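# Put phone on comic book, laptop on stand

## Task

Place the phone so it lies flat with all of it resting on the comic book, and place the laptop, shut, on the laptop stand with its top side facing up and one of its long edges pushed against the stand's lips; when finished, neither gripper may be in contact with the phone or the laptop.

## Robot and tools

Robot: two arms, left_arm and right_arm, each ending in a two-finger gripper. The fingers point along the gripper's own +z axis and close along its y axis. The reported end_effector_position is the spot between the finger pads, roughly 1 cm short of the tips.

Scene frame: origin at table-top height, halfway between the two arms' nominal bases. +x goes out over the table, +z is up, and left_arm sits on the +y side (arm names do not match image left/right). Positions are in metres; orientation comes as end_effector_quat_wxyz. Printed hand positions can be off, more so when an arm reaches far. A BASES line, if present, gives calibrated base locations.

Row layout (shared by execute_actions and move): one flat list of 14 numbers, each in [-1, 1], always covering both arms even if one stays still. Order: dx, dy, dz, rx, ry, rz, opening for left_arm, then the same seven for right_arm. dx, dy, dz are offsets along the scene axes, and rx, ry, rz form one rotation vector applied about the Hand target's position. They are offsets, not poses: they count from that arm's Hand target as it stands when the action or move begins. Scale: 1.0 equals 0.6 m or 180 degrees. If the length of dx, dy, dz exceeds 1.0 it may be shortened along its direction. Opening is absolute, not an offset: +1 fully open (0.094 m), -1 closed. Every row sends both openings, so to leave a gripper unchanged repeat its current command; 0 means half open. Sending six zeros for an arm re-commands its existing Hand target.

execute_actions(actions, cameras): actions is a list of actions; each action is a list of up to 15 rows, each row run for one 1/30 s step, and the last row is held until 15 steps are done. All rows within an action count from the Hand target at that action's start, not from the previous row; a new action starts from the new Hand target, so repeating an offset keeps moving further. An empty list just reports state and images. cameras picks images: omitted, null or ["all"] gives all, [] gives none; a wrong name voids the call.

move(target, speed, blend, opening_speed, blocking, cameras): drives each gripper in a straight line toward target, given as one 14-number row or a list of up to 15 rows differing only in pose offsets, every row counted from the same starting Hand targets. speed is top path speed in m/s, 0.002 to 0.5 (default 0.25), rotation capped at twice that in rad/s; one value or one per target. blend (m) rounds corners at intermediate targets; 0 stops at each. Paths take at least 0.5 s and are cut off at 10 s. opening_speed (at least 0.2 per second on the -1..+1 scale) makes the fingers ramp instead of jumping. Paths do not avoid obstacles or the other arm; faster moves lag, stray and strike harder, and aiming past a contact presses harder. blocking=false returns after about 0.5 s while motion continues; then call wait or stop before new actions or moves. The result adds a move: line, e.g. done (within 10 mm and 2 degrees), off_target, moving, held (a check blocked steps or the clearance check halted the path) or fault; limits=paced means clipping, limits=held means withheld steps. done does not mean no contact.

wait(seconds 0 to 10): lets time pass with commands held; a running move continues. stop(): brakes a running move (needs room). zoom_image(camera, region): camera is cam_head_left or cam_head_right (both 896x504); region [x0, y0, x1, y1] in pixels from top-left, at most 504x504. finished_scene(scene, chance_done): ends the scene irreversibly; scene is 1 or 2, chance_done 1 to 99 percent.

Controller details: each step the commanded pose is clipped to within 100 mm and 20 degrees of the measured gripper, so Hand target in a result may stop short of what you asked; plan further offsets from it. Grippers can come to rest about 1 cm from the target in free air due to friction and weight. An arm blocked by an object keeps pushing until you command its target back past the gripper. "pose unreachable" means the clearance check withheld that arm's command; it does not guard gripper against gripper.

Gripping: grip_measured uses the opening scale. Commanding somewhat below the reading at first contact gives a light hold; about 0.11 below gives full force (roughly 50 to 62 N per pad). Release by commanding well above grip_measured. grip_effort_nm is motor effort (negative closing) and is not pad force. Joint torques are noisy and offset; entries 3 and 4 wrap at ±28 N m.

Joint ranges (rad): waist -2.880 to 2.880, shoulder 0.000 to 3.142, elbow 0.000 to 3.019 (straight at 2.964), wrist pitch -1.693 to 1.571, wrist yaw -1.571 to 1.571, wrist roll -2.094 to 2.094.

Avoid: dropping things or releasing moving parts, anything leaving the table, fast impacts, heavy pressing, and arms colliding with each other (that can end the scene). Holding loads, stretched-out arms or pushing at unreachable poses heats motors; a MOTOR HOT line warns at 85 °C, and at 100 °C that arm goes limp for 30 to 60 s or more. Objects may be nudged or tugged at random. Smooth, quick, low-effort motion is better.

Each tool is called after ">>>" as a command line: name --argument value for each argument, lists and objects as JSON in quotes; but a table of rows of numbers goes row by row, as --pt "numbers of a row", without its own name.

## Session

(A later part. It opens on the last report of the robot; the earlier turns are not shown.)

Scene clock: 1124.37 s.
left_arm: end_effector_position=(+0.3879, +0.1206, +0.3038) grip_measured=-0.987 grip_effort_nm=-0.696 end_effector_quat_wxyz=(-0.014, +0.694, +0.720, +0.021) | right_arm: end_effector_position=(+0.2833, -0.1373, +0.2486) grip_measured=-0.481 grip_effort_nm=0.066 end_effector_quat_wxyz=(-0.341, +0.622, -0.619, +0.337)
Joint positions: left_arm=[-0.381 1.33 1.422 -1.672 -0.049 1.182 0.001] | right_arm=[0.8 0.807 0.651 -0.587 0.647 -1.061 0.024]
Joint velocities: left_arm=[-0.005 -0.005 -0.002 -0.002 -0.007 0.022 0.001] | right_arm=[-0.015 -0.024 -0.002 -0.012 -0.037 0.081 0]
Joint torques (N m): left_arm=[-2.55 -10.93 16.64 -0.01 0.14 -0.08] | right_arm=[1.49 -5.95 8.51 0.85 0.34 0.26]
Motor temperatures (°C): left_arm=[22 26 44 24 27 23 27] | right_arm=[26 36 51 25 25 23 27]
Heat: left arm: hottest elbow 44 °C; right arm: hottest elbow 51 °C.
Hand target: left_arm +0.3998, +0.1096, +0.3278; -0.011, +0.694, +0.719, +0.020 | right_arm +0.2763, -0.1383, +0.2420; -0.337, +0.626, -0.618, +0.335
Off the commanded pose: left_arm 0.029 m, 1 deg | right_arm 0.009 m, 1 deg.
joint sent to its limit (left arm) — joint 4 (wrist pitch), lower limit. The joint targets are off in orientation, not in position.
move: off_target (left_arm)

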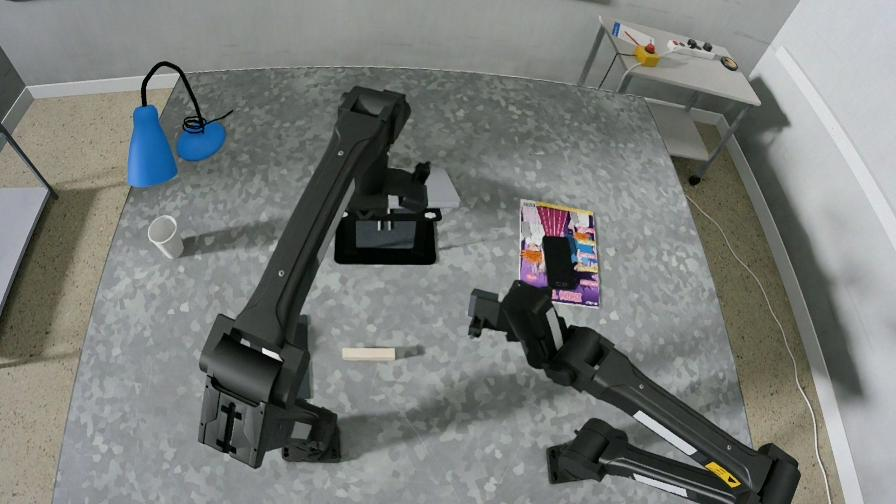

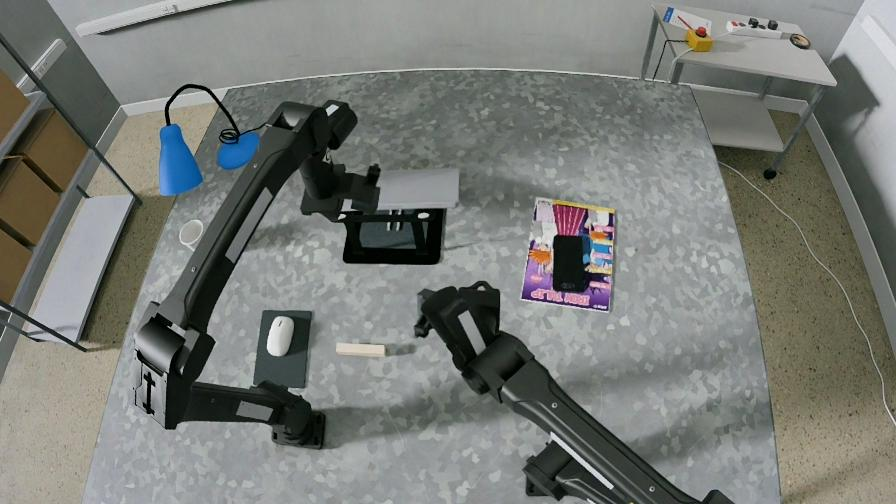

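>>> move --target '[0.185, -0.055, -0.17, 0, 0, 0, -1, -0.1, -0.1, 0.0, 0, 0, 0.0, -0.48]' --speed 0.12

>>> zoom_image --camera "cam_head_left" --region '[300, 130, 470, 280]'

>>> zoom_image --camera "cam_head_right" --region '[300, 130, 470, 280]'

Scene clock: 1129.13 s.
left_arm: end_effector_position=(+0.4870, +0.0841, +0.2029) grip_measured=-0.987 grip_effort_nm=-0.696 end_effector_quat_wxyz=(-0.044, +0.694, +0.719, +0.007) | right_arm: end_effector_position=(+0.2205, -0.1963, +0.2497) grip_measured=-0.481 grip_effort_nm=0.061 end_effector_quat_wxyz=(-0.340, +0.622, -0.620, +0.337)
Joint positions: left_arm=[-0.381 1.655 1.512 -1.503 -0.049 1.181 0.001] | right_arm=[0.828 0.492 0.556 -0.825 0.667 -1.037 0.024]
Joint velocities: left_arm=[-0.015 0.015 0.007 -0.002 -0.022 0.007 0] | right_arm=[-0.015 0.005 0.002 -0.012 -0.066 -0.051 0.001]
Joint torques (N m): left_arm=[-1.55 -16.03 16.16 0.43 0.11 0.02] | right_arm=[1.14 -1.73 8.68 0.9 0.34 0.25]
Motor temperatures (°C): left_arm=[22 27 44 24 27 23 28] | right_arm=[26 36 51 25 25 23 27]
Heat: left arm: hottest elbow 44 °C; right arm: hottest elbow 51 °C.
Hand target: left_arm +0.5089, +0.0749, +0.2248; -0.012, +0.694, +0.719, +0.020 | right_arm +0.2153, -0.1973, +0.2424; -0.337, +0.627, -0.618, +0.335
Off the commanded pose: left_arm 0.034 m, 4 deg | right_arm 0.009 m, 1 deg.
move: off_target (left_arm)

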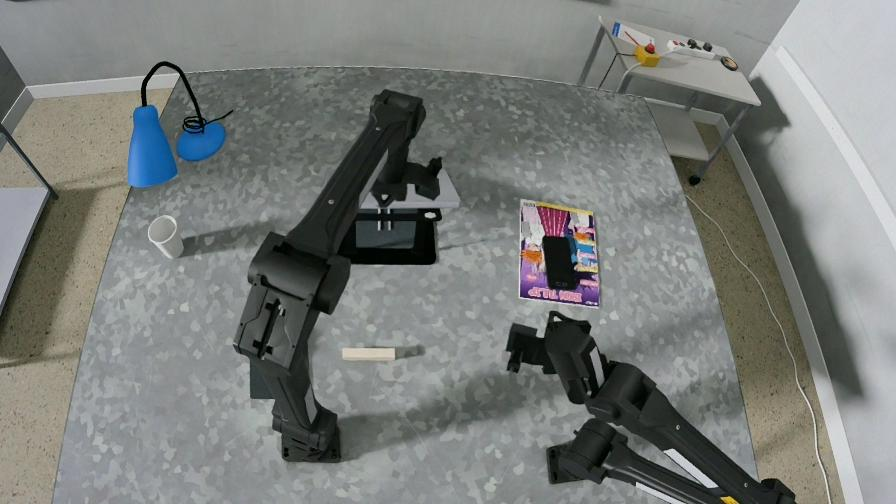

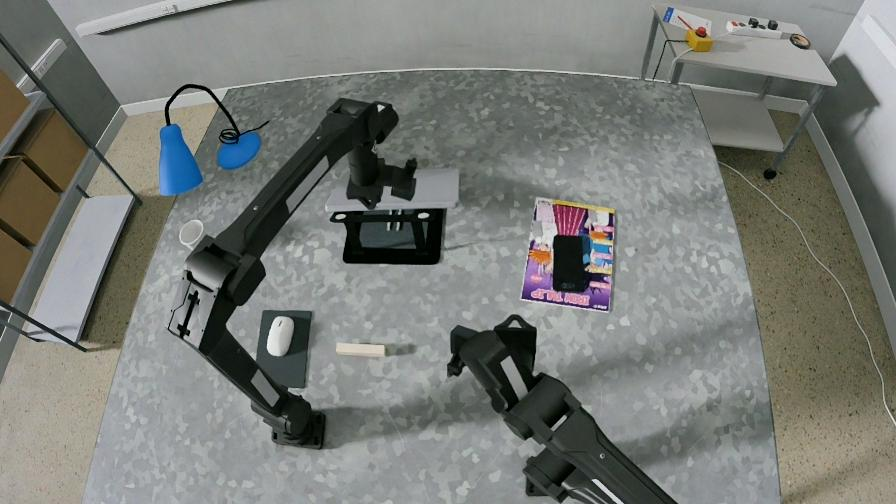

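Scaled by 2.965.

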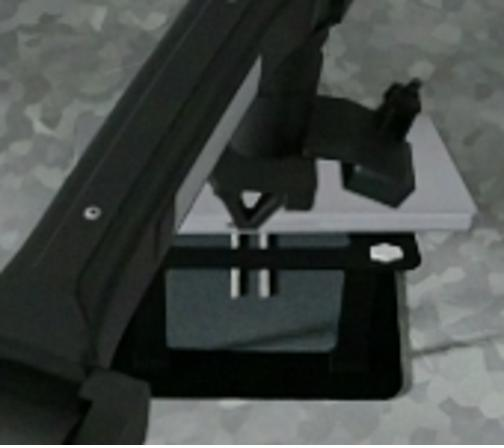

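Scaled by 2.965.

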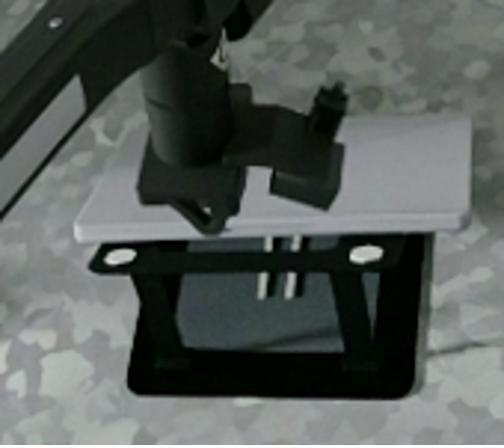

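>>> move --target '[0.055, 0.0, -0.09, 0, 0, 0, -1, 0, 0, 0.0, 0, 0, 0.0, -0.48]' --speed 0.06

>>> zoom_image --camera "cam_head_left" --region '[340, 150, 470, 270]'

>>> zoom_image --camera "cam_head_right" --region '[320, 150, 470, 270]'

Scene clock: 1136.87 s.
left_arm: end_effector_position=(+0.5174, +0.0752, +0.1548) grip_measured=-0.987 grip_effort_nm=-0.696 end_effector_quat_wxyz=(-0.038, +0.696, +0.717, +0.010) | right_arm: end_effector_position=(+0.2204, -0.1962, +0.2497) grip_measured=-0.481 grip_effort_nm=0.066 end_effector_quat_wxyz=(-0.340, +0.622, -0.620, +0.337)
Joint positions: left_arm=[-0.377 1.752 1.512 -1.393 -0.049 1.192 0.001] | right_arm=[0.828 0.492 0.556 -0.825 0.667 -1.036 0.024]
Joint velocities: left_arm=[-0.005 -0.005 -0.002 0.007 -0.037 -0.037 -0.001] | right_arm=[-0.005 -0.015 -0.032 -0.007 0.051 0.022 0]
Joint torques (N m): left_arm=[-0.38 -17.44 14.95 0.42 0.08 0.09] | right_arm=[1.44 -1.67 8.68 0.9 0.34 0.29]
Motor temperatures (°C): left_arm=[22 27 46 24 26 23 28] | right_arm=[26 36 51 25 25 23 27]
Heat: left arm: hottest elbow 46 °C; right arm: hottest elbow 51 °C.
Hand target: left_arm +0.5411, +0.0743, +0.1705; -0.012, +0.694, +0.719, +0.020 | right_arm +0.2152, -0.1972, +0.2424; -0.337, +0.627, -0.618, +0.335
Off the commanded pose: left_arm 0.029 m, 3 deg | right_arm 0.009 m, 1 deg.
move: off_target (left_arm)

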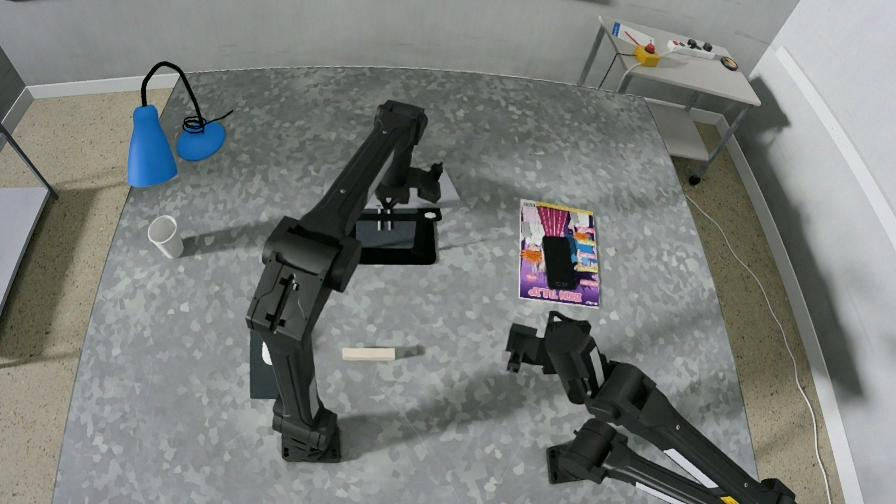

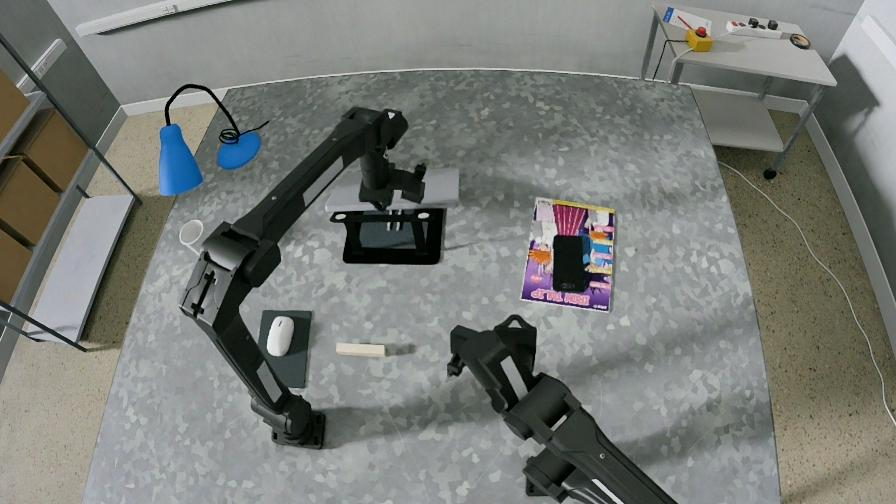

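Scaled by 3.877.

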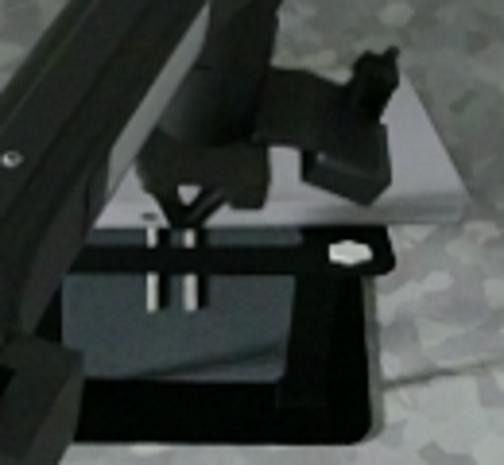

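Scaled by 3.360.

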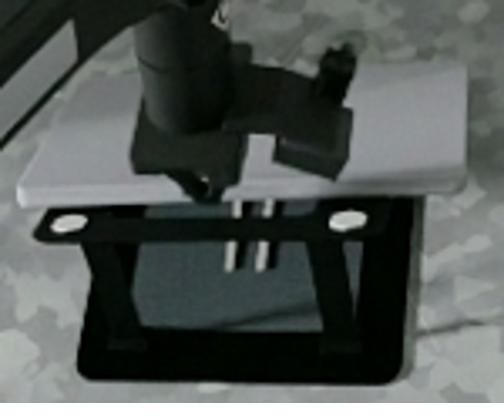

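>>> move --target '[0.0, 0.0, -0.025, 0, 0, 0, -1, 0, 0, 0.0, 0, 0, 0.0, -0.48]' --speed 0.04 --cameras '[]'

>>> move --target '[0.02, 0.0, 0, 0, 0, 0, -1, 0, 0, 0.0, 0, 0, 0.0, -0.48]' --speed 0.04

>>> zoom_image --camera "cam_head_left" --region '[340, 150, 470, 270]'

>>> zoom_image --camera "cam_head_right" --region '[320, 150, 470, 270]'

Scene clock: 1142.37 s.
left_arm: end_effector_position=(+0.5260, +0.0721, +0.1509) grip_measured=-0.987 grip_effort_nm=-0.701 end_effector_quat_wxyz=(-0.025, +0.696, +0.717, +0.016) | right_arm: end_effector_position=(+0.2204, -0.1962, +0.2497) grip_measured=-0.481 grip_effort_nm=0.066 end_effector_quat_wxyz=(-0.340, +0.622, -0.620, +0.337)
Joint positions: left_arm=[-0.377 1.759 1.512 -1.356 -0.049 1.192 0.001] | right_arm=[0.828 0.492 0.556 -0.825 0.667 -1.036 0.024]
Joint velocities: left_arm=[-0.015 -0.005 0.002 0.002 0.051 -0.051 0] | right_arm=[0.005 -0.005 -0.002 -0.017 0.037 0.037 0.001]
Joint torques (N m): left_arm=[-0.62 -16.85 12.48 0.72 0.08 0.1] | right_arm=[1.38 -1.67 8.66 0.9 0.34 0.28]
Motor temperatures (°C): left_arm=[22 27 47 24 26 23 28] | right_arm=[26 36 51 25 25 23 27]
Heat: left arm: hottest elbow 47 °C; right arm: hottest elbow 51 °C.
Hand target: left_arm +0.5408, +0.0743, +0.1556; -0.012, +0.694, +0.719, +0.020 | right_arm +0.2152, -0.1972, +0.2424; -0.337, +0.627, -0.618, +0.335
Off the commanded pose: left_arm 0.016 m, 2 deg | right_arm 0.009 m, 1 deg.
move: off_target (left_arm)
No camera images: "cameras" was empty.

Scene clock: 1143.23 s.
left_arm: end_effector_position=(+0.5276, +0.0754, +0.1366) grip_measured=-0.987 grip_effort_nm=-0.696 end_effector_quat_wxyz=(-0.038, +0.696, +0.717, +0.010) | right_arm: end_effector_position=(+0.2204, -0.1962, +0.2497) grip_measured=-0.481 grip_effort_nm=0.061 end_effector_quat_wxyz=(-0.340, +0.622, -0.620, +0.337)
Joint positions: left_arm=[-0.37 1.788 1.512 -1.356 -0.049 1.199 0.001] | right_arm=[0.828 0.492 0.556 -0.825 0.667 -1.036 0.024]
Joint velocities: left_arm=[-0.015 0.005 -0.017 -0.002 -0.022 -0.051 -0.001] | right_arm=[0.005 0.005 0.007 -0.007 -0.037 0.022 0]
Joint torques (N m): left_arm=[-0.67 -18.37 15.69 0.01 0.04 0.13] | right_arm=[1.44 -1.67 8.66 0.88 0.34 0.28]
Motor temperatures (°C): left_arm=[22 27 47 24 26 23 28] | right_arm=[26 36 51 25 25 23 27]
Heat: left arm: hottest elbow 47 °C; right arm: hottest elbow 51 °C.
Hand target: left_arm +0.5529, +0.0740, +0.1553; -0.012, +0.695, +0.719, +0.020 | right_arm +0.2152, -0.1972, +0.2424; -0.337, +0.627, -0.618, +0.335
Off the commanded pose: left_arm 0.032 m, 3 deg | right_arm 0.009 m, 1 deg.
move: off_target (left_arm)

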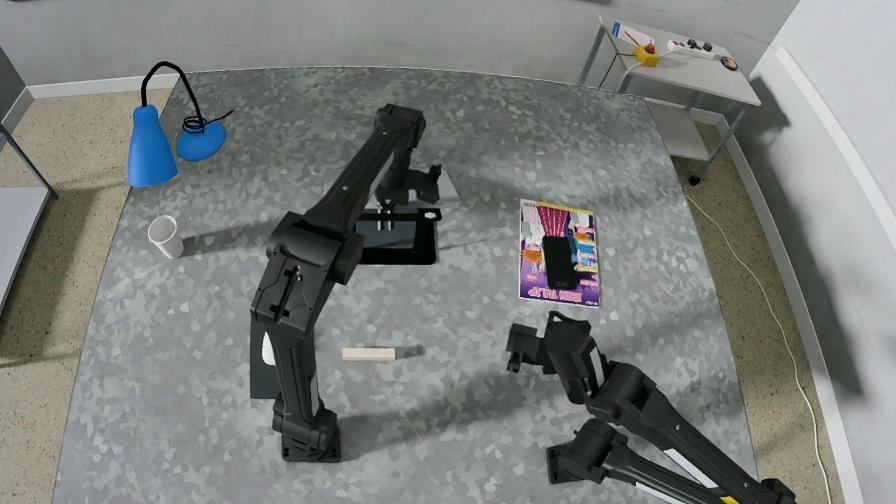

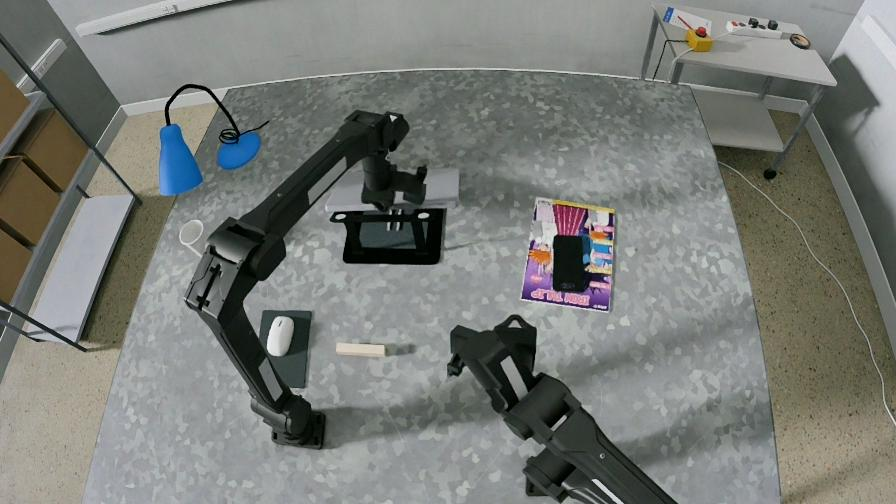

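Scaled by 3.877.

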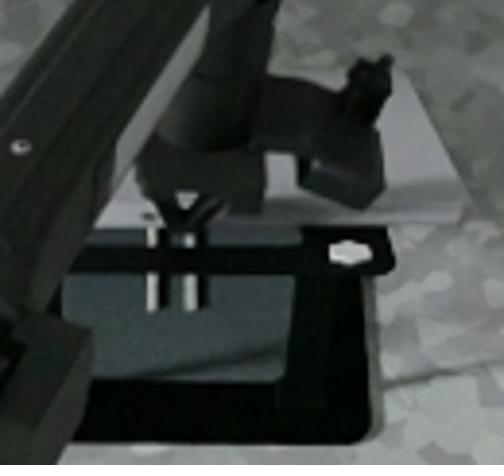

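Scaled by 3.360.

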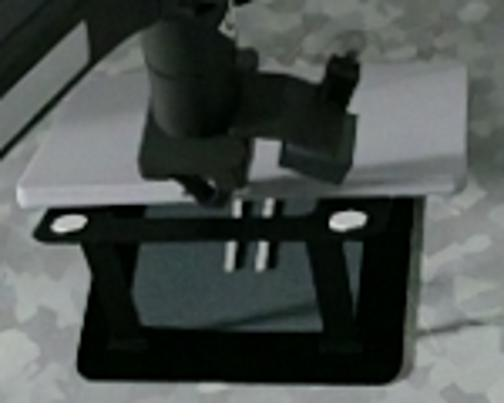

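>>> move --target '[0.03, 0.0, 0.0, 0, 0, 0, -1, 0, 0, 0.0, 0, 0, 0.0, -0.48]' --speed 0.04

>>> zoom_image --camera "cam_head_left" --region '[340, 150, 470, 270]'

>>> zoom_image --camera "cam_head_right" --region '[320, 150, 470, 270]'

Scene clock: 1146.37 s.
left_arm: end_effector_position=(+0.5348, +0.0746, +0.1391) grip_measured=-0.987 grip_effort_nm=-0.691 end_effector_quat_wxyz=(-0.045, +0.698, +0.715, +0.006) | right_arm: end_effector_position=(+0.2204, -0.1962, +0.2497) grip_measured=-0.481 grip_effort_nm=0.071 end_effector_quat_wxyz=(-0.340, +0.622, -0.620, +0.337)
Joint positions: left_arm=[-0.366 1.815 1.557 -1.39 -0.048 1.207 0.001] | right_arm=[0.828 0.492 0.556 -0.825 0.667 -1.036 0.024]
Joint velocities: left_arm=[-0.015 -0.005 0.007 -0.012 -0.007 0.022 0] | right_arm=[-0.005 0.005 0.002 0.007 -0.022 -0.066 -0.001]
Joint torques (N m): left_arm=[0.03 -15.85 17.37 0.62 0.02 0.16] | right_arm=[1.44 -1.67 8.66 0.85 0.34 0.28]
Motor temperatures (°C): left_arm=[22 27 47 24 26 23 28] | right_arm=[26 35 51 25 25 23 27]
Heat: left arm: hottest elbow 47 °C; right arm: hottest elbow 51 °C.
Hand target: left_arm +0.5709, +0.0738, +0.1552; -0.012, +0.695, +0.719, +0.020 | right_arm +0.2152, -0.1972, +0.2424; -0.337, +0.627, -0.618, +0.335
Off the commanded pose: left_arm 0.040 m, 4 deg | right_arm 0.009 m, 1 deg.
move: off_target (left_arm)

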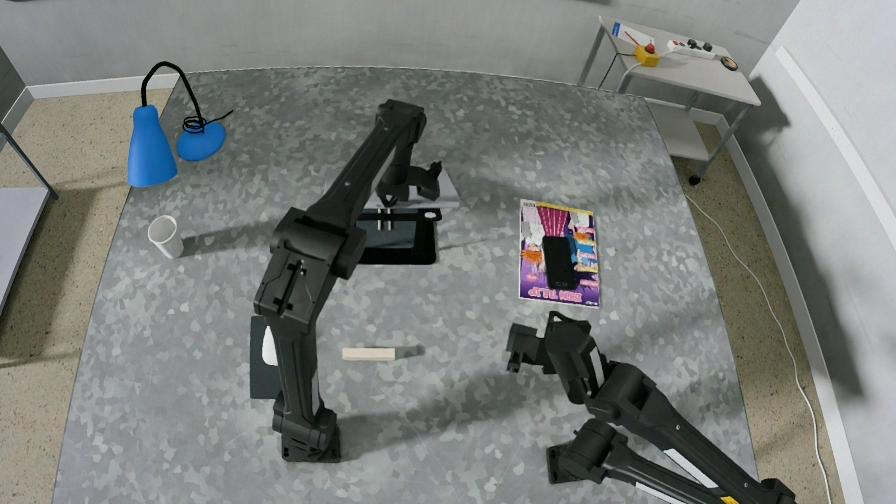

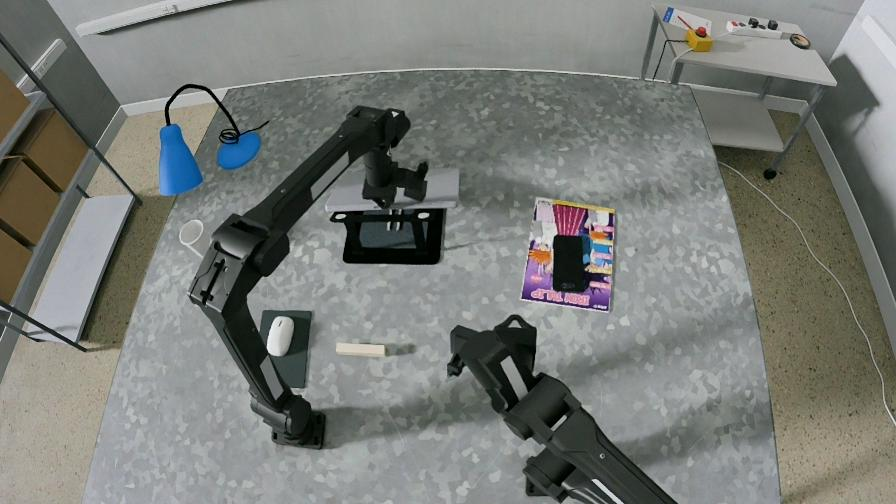

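Scaled by 3.877.

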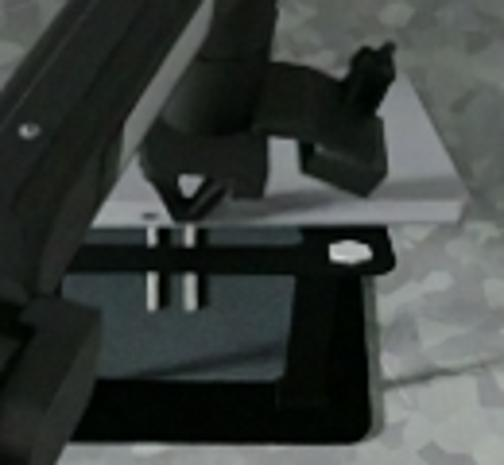

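Scaled by 3.360.

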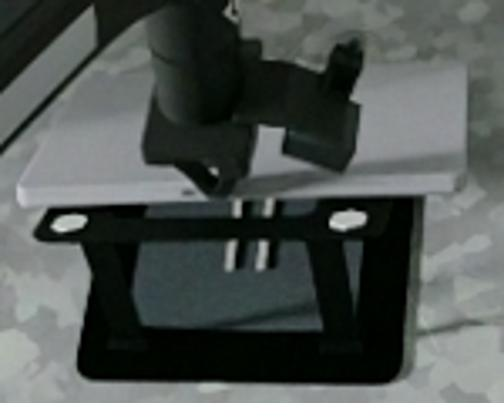

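>>> execute_actions --actions '[]'

Scene clock: 1157.03 s.
left_arm: end_effector_position=(+0.5348, +0.0747, +0.1391) grip_measured=-0.987 grip_effort_nm=-0.691 end_effector_quat_wxyz=(-0.045, +0.698, +0.715, +0.005) | right_arm: end_effector_position=(+0.2204, -0.1962, +0.2497) grip_measured=-0.481 grip_effort_nm=0.066 end_effector_quat_wxyz=(-0.340, +0.622, -0.620, +0.337)
Joint positions: left_arm=[-0.366 1.815 1.557 -1.39 -0.048 1.207 0.001] | right_arm=[0.828 0.492 0.556 -0.825 0.667 -1.036 0.024]
Joint velocities: left_arm=[-0.005 -0.005 0.017 -0.002 -0.037 -0.051 0] | right_arm=[-0.015 0.005 -0.007 -0.012 -0.037 0.022 0.001]
Joint torques (N m): left_arm=[-0.38 -17.38 17.22 0.9 0.05 0.12] | right_arm=[1.49 -1.73 8.68 0.9 0.35 0.28]
Motor temperatures (°C): left_arm=[22 27 48 24 26 23 28] | right_arm=[26 35 51 25 25 23 27]
Heat: left arm: hottest elbow 48 °C; right arm: hottest elbow 51 °C.
Hand target: left_arm +0.5709, +0.0739, +0.1552; -0.012, +0.694, +0.719, +0.020 | right_arm +0.2153, -0.1972, +0.2424; -0.337, +0.627, -0.618, +0.335
Tool commands: left_gripper/opening=-1.0 right_gripper/opening=-0.48
Off the commanded pose: left_arm 0.040 m, 4 deg | right_arm 0.009 m, 1 deg.

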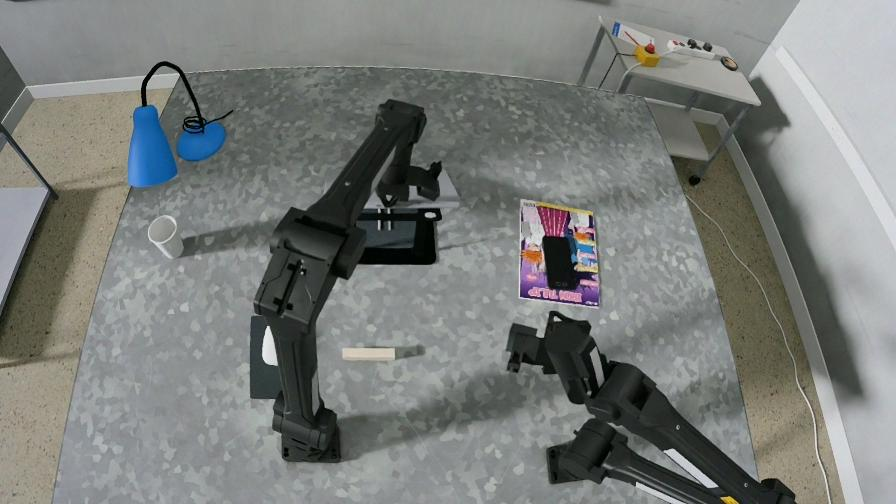

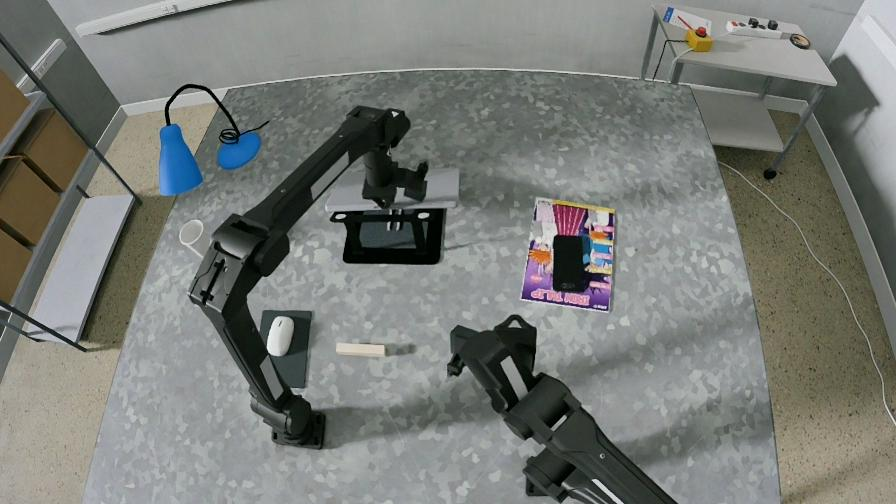

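>>> move --target '[0.035,0,-0.008,0,0,0,-1,0,0,0,0,0,0,-0.48]' --speed 0.03

>>> zoom_image --camera "cam_head_left" --region '[310, 150, 480, 270]'

>>> zoom_image --camera "cam_head_right" --region '[310, 150, 480, 270]'

Scene clock: 1161.90 s.
left_arm: end_effector_position=(+0.5367, +0.0747, +0.1388) grip_measured=-0.987 grip_effort_nm=-0.681 end_effector_quat_wxyz=(-0.063, +0.699, +0.712, -0.005) | right_arm: end_effector_position=(+0.2204, -0.1962, +0.2497) grip_measured=-0.481 grip_effort_nm=0.061 end_effector_quat_wxyz=(-0.341, +0.622, -0.620, +0.337)
Joint positions: left_arm=[-0.364 1.846 1.598 -1.442 -0.044 1.215 0.001] | right_arm=[0.828 0.492 0.556 -0.825 0.667 -1.035 0.024]
Joint velocities: left_arm=[-0.024 -0.015 -0.012 0.002 -0.066 0.022 -0.001] | right_arm=[0.005 0.015 -0.002 -0.007 -0.007 0.007 0]
Joint torques (N m): left_arm=[1.14 -15.79 19.06 2.26 -0.2 0.18] | right_arm=[1.49 -1.73 8.66 0.9 0.35 0.28]
Motor temperatures (°C): left_arm=[22 27 48 24 26 23 28] | right_arm=[26 35 51 25 25 23 27]
Heat: left arm: hottest elbow 48 °C; right arm: hottest elbow 51 °C.
Hand target: left_arm +0.5919, +0.0735, +0.1502; -0.012, +0.695, +0.719, +0.020 | right_arm +0.2153, -0.1972, +0.2424; -0.337, +0.626, -0.618, +0.334
Off the commanded pose: left_arm 0.056 m, 7 deg | right_arm 0.009 m, 1 deg.
move: off_target (left_arm)

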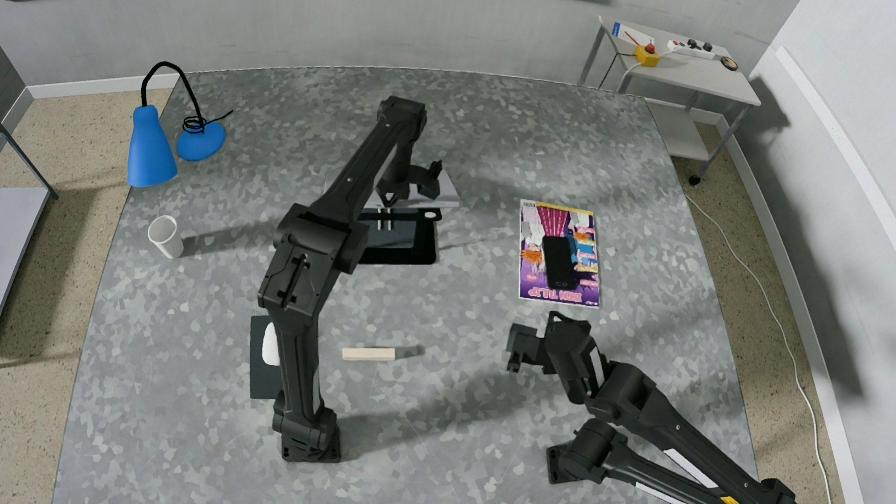

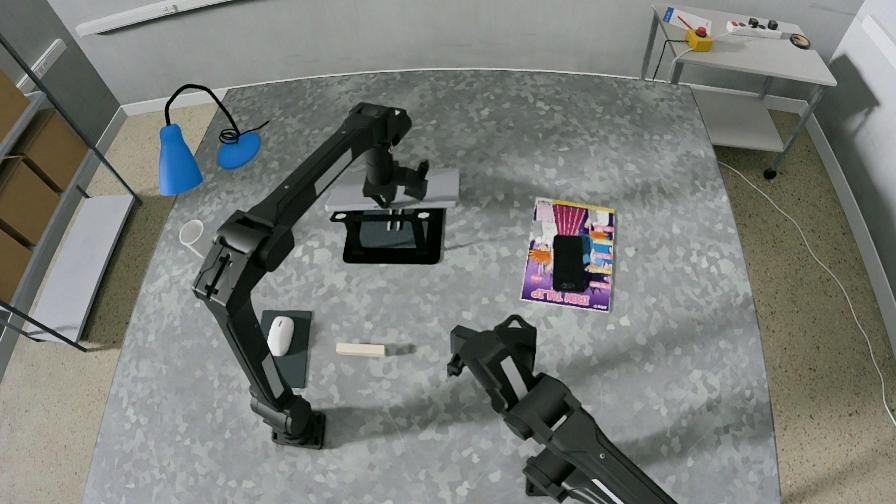

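Scaled by 2.965.

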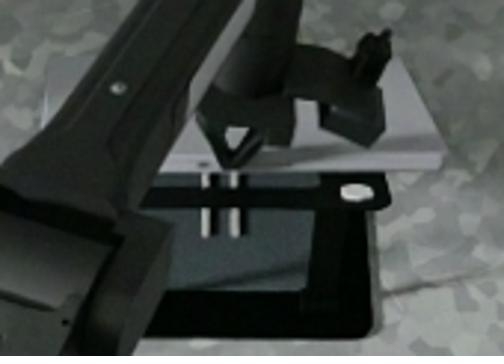

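Scaled by 2.965.

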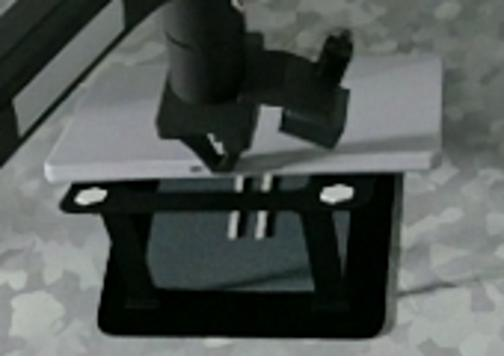

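>>> move --target '[0.035,0,-0.02,0,0,0,-1,0,0,0,0,0,0,-0.48]' --speed 0.03 --cameras '["cam_head_left"]'

>>> zoom_image --camera "cam_head_left" --region '[310, 150, 480, 270]'

Scene clock: 1166.53 s.
left_arm: end_effector_position=(+0.5624, +0.0720, +0.1385) grip_measured=-0.987 grip_effort_nm=-0.676 end_effector_quat_wxyz=(-0.052, +0.699, +0.713, -0.001) | right_arm: end_effector_position=(+0.2204, -0.1962, +0.2497) grip_measured=-0.481 grip_effort_nm=0.066 end_effector_quat_wxyz=(-0.341, +0.622, -0.620, +0.337)
Joint positions: left_arm=[-0.353 1.896 1.673 -1.442 -0.044 1.225 0.001] | right_arm=[0.828 0.492 0.556 -0.825 0.667 -1.035 0.024]
Joint velocities: left_arm=[-0.015 -0.005 -0.002 -0.002 -0.007 -0.051 -0.001] | right_arm=[-0.015 -0.005 -0.007 0.007 -0.051 -0.037 -0.001]
Joint torques (N m): left_arm=[0.85 -15.27 17.81 2.19 -0.17 0.16] | right_arm=[1.49 -1.73 8.68 0.9 0.34 0.28]
Motor temperatures (°C): left_arm=[22 28 49 24 26 23 28] | right_arm=[26 35 51 25 25 23 27]
Heat: left arm: hottest elbow 49 °C; right arm: hottest elbow 51 °C.
Hand target: left_arm +0.6128, +0.0733, +0.1379; -0.012, +0.694, +0.719, +0.020 | right_arm +0.2153, -0.1972, +0.2424; -0.337, +0.626, -0.618, +0.334
Off the commanded pose: left_arm 0.050 m, 5 deg | right_arm 0.009 m, 1 deg.
move: off_target (left_arm)
Images, in order (width x height): cam_head_left 896x504.

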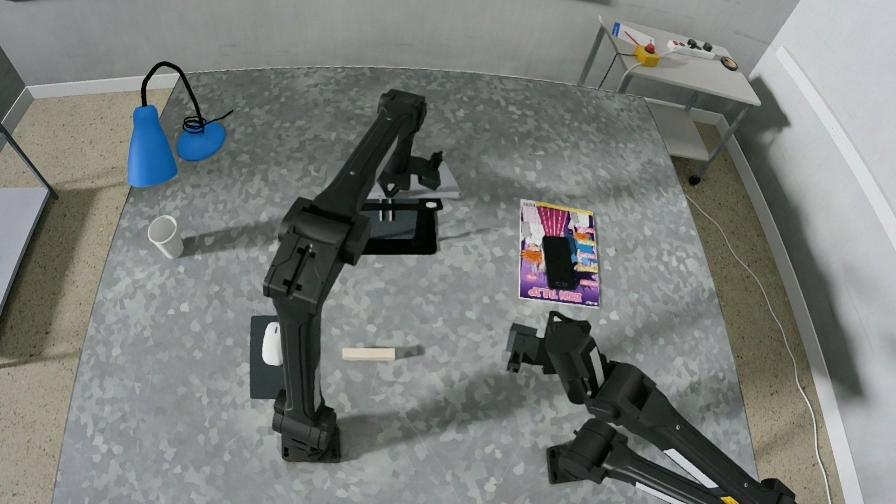

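Scaled by 2.965.

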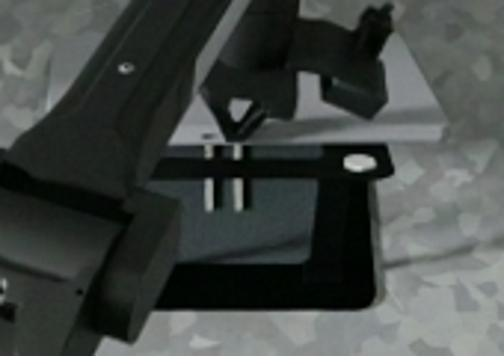

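>>> move --pt "-0.17 0 0 0 0 0 -1 0 0 0 0 0 0 -0.48" --pt "-0.2 0 0.2 0 0 0 -1 0 0 0 0 0 0 -0.48" --pt "-0.45 0.15 0.3 0 0 0 -1 0 0 0 0 0 0 -0.48" --speed '[0.05,0.1,0.15]'

>>> zoom_image --camera "cam_head_left" --region '[310, 140, 480, 260]'

>>> zoom_image --camera "cam_head_right" --region '[310, 140, 480, 260]'

Scene clock: 1177.00 s.
left_arm: end_effector_position=(+0.3500, +0.1620, +0.3199) grip_measured=-0.987 grip_effort_nm=-0.676 end_effector_quat_wxyz=(+0.012, +0.696, +0.717, +0.034) | right_arm: end_effector_position=(+0.2204, -0.1962, +0.2497) grip_measured=-0.481 grip_effort_nm=0.061 end_effector_quat_wxyz=(-0.341, +0.622, -0.620, +0.337)
Joint positions: left_arm=[-0.301 1.171 1.327 -1.674 -0.049 1.269 0.001] | right_arm=[0.828 0.492 0.556 -0.825 0.667 -1.035 0.024]
Joint velocities: left_arm=[-0.005 -0.015 -0.002 0.012 0.037 -0.095 -0.001] | right_arm=[-0.005 -0.005 -0.002 -0.012 -0.007 -0.081 0]
Joint torques (N m): left_arm=[-0.15 -9.64 9.43 0.27 0.09 0.09] | right_arm=[1.44 -1.67 8.68 0.9 0.35 0.28]
Motor temperatures (°C): left_arm=[22 28 49 24 26 23 28] | right_arm=[26 35 51 25 25 23 27]
Heat: left arm: hottest elbow 49 °C; right arm: hottest elbow 51 °C.
Hand target: left_arm +0.3463, +0.1677, +0.3198; -0.012, +0.694, +0.719, +0.020 | right_arm +0.2153, -0.1972, +0.2424; -0.337, +0.627, -0.618, +0.334
Off the commanded pose: left_arm 0.008 m, 3 deg | right_arm 0.009 m, 1 deg.
joint sent to its limit (left arm) — joint 4 (wrist pitch), lower limit. The joint targets are off in position and orientation.
move: off_target (left_arm)

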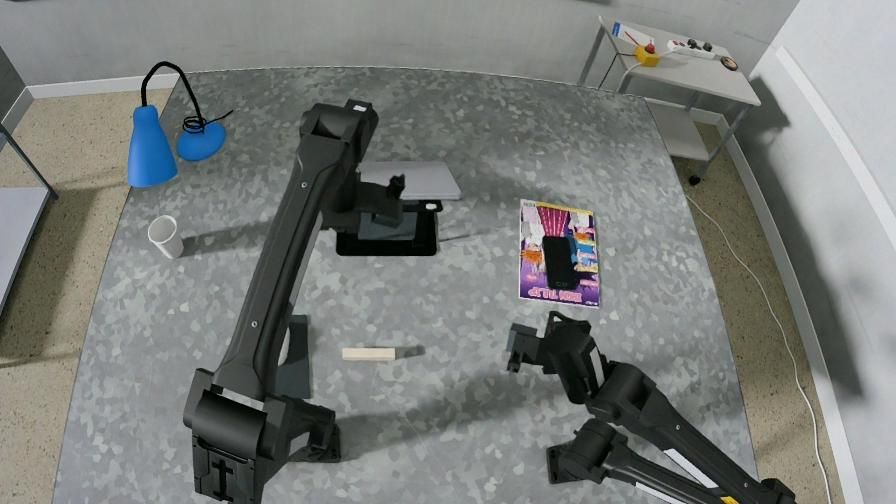

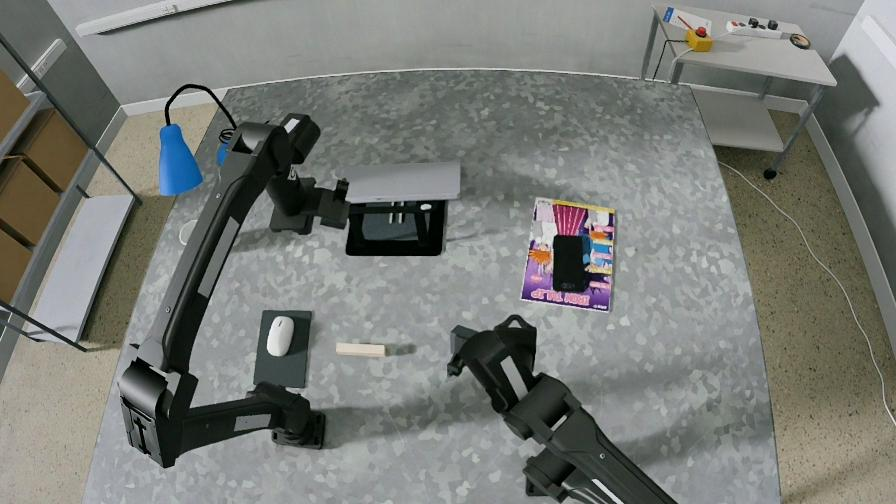

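Scaled by 2.965.

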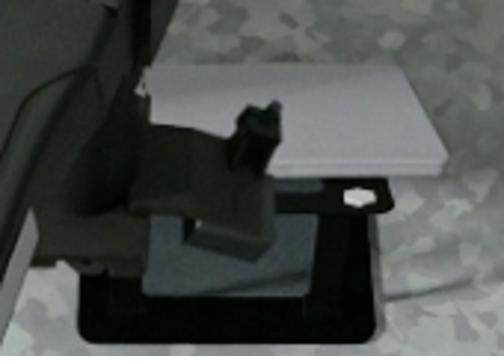

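Scaled by 2.965.

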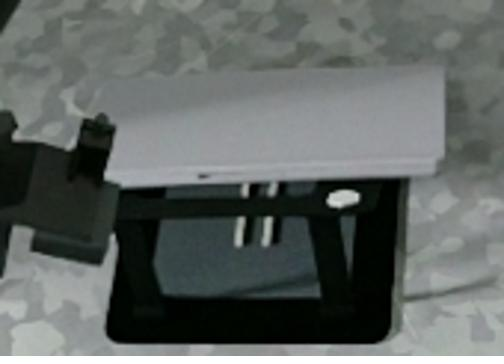

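>>> move --target '[-0.1,0.2,0.0,0,0,0,-1,0,0,0,0,0,0,-0.48]' --speed 0.15

>>> zoom_image --camera "cam_head_left" --region '[310, 140, 480, 260]'

>>> zoom_image --camera "cam_head_right" --region '[310, 140, 480, 260]'

Scene clock: 1181.90 s.
left_arm: end_effector_position=(+0.2940, +0.2871, +0.3202) grip_measured=-0.987 grip_effort_nm=-0.672 end_effector_quat_wxyz=(+0.017, +0.695, +0.717, +0.060) | right_arm: end_effector_position=(+0.2204, -0.1962, +0.2497) grip_measured=-0.481 grip_effort_nm=0.071 end_effector_quat_wxyz=(-0.341, +0.622, -0.620, +0.337)
Joint positions: left_arm=[0.111 0.97 1.189 -1.674 -0.048 1.682 0.001] | right_arm=[0.828 0.492 0.556 -0.825 0.667 -1.035 0.024]
Joint velocities: left_arm=[-0.005 0.005 0.007 0.002 0.022 -0.037 -0.001] | right_arm=[0.005 0.005 -0.012 0.007 0.007 0.022 0]
Joint torques (N m): left_arm=[0.09 -6.18 9.17 0.38 0.11 0.1] | right_arm=[1.44 -1.67 8.68 0.9 0.35 0.28]
Motor temperatures (°C): left_arm=[22 28 48 24 26 23 28] | right_arm=[26 34 51 25 25 23 27]
Heat: left arm: hottest elbow 48 °C; right arm: hottest elbow 51 °C.
Hand target: left_arm +0.2875, +0.2894, +0.3196; -0.014, +0.694, +0.720, +0.019 | right_arm +0.2153, -0.1972, +0.2424; -0.337, +0.627, -0.618, +0.334
Off the commanded pose: left_arm 0.008 m, 6 deg | right_arm 0.009 m, 1 deg.
joint sent to its limit (left arm) — joint 4 (wrist pitch), lower limit. The joint targets are off in orientation, not in position.
move: off_target (left_arm)

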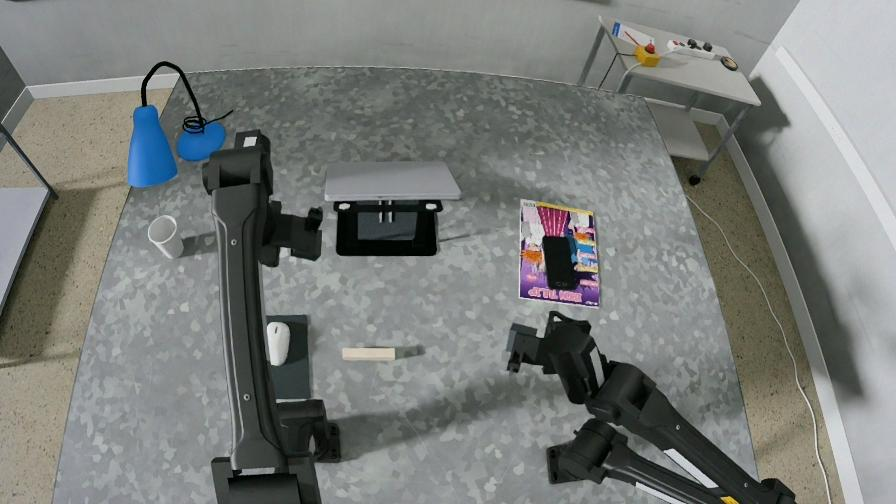

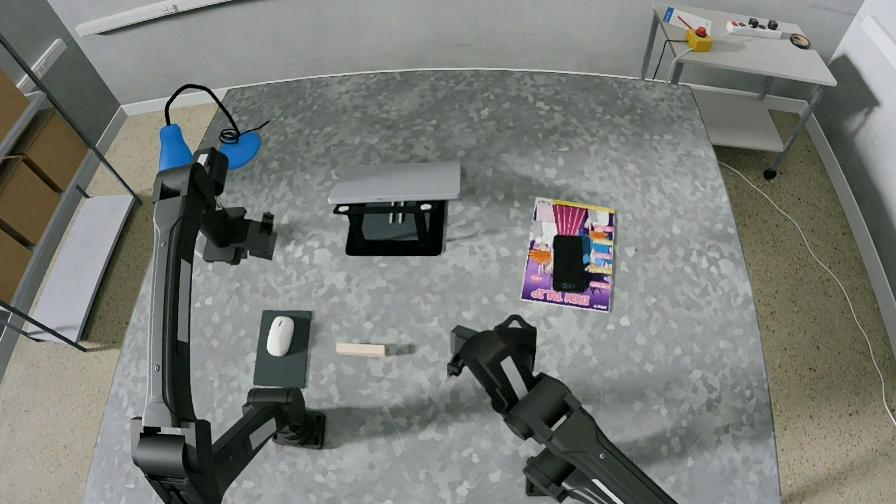

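Scaled by 2.965.

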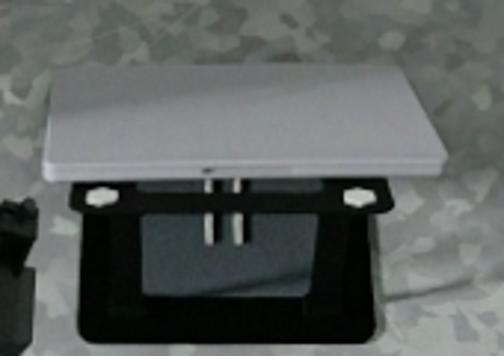

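Scaled by 2.965.

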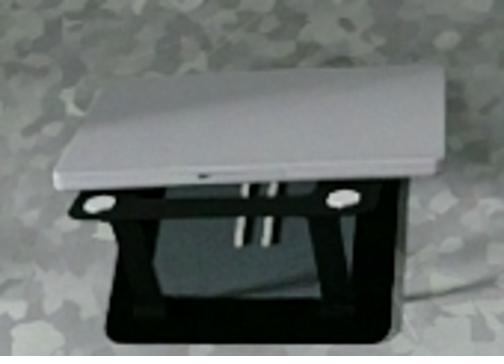

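>>> move --pt "0.335 -0.182 -0.1 0 0 0 -1 0 0 0 0 0 0 -0.48" --pt "0.36 -0.182 -0.285 0 0 0 -1 0 0 0 0 0 0 -0.48" --speed '[0.15,0.08]'

>>> zoom_image --camera "cam_head_left" --region '[310, 140, 480, 260]'

>>> zoom_image --camera "cam_head_right" --region '[310, 140, 480, 260]'

Scene clock: 1197.33 s.
left_arm: end_effector_position=(+0.5005, +0.1800, +0.1551) grip_measured=-0.987 grip_effort_nm=-0.676 end_effector_quat_wxyz=(-0.011, +0.694, +0.719, +0.022) | right_arm: end_effector_position=(+0.2204, -0.1962, +0.2497) grip_measured=-0.481 grip_effort_nm=0.066 end_effector_quat_wxyz=(-0.341, +0.622, -0.620, +0.337)
Joint positions: left_arm=[-0.179 1.606 1.326 -1.282 -0.049 1.385 0.001] | right_arm=[0.828 0.492 0.556 -0.825 0.667 -1.035 0.024]
Joint velocities: left_arm=[-0.005 -0.005 -0.002 -0.002 -0.037 0.007 -0.001] | right_arm=[-0.005 -0.005 0.007 0.002 0.022 -0.022 0.001]
Joint torques (N m): left_arm=[-2.32 -14.56 8.91 0.44 0.12 -0.05] | right_arm=[1.38 -1.67 8.65 0.88 0.34 0.28]
Motor temperatures (°C): left_arm=[22 27 47 24 26 23 28] | right_arm=[26 34 51 25 25 23 27]
Heat: left arm: hottest elbow 47 °C; right arm: hottest elbow 51 °C.
Hand target: left_arm +0.5003, +0.1753, +0.1484; -0.013, +0.694, +0.719, +0.020 | right_arm +0.2153, -0.1972, +0.2424; -0.337, +0.627, -0.618, +0.334
Off the commanded pose: left_arm 0.007 m, 0 deg | right_arm 0.009 m, 1 deg.
move: done

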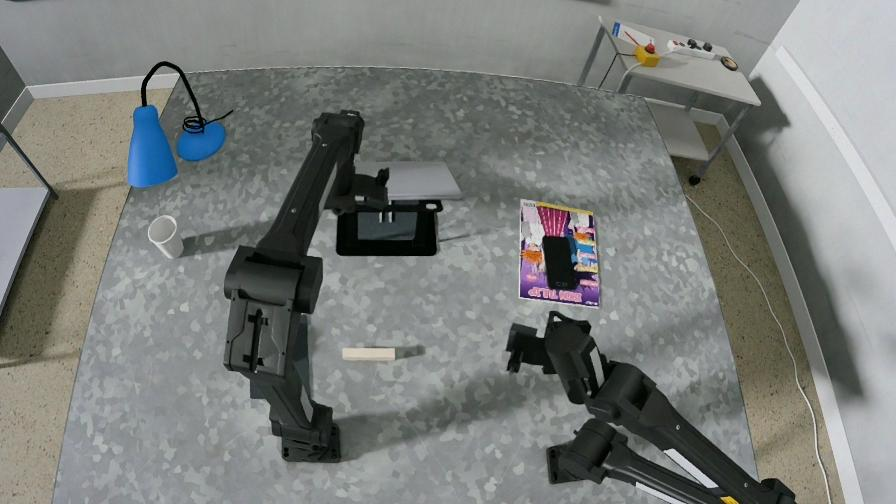

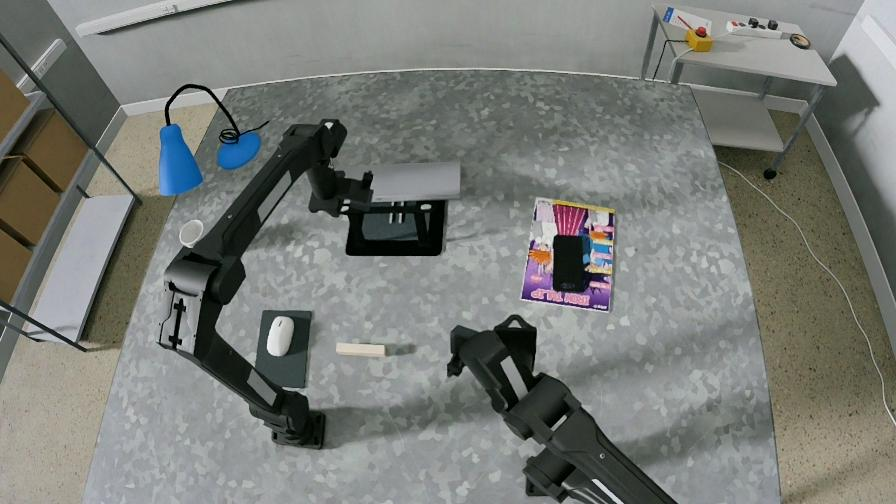

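Scaled by 2.965.

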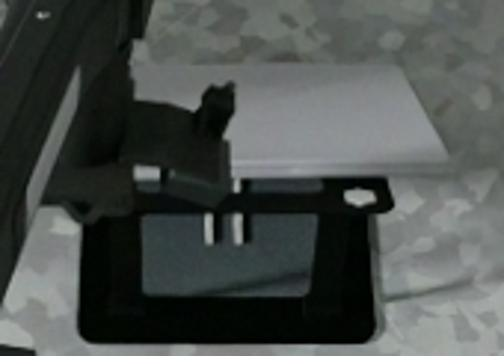

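Scaled by 2.965.

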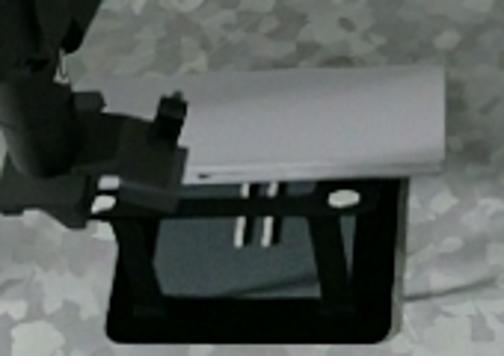

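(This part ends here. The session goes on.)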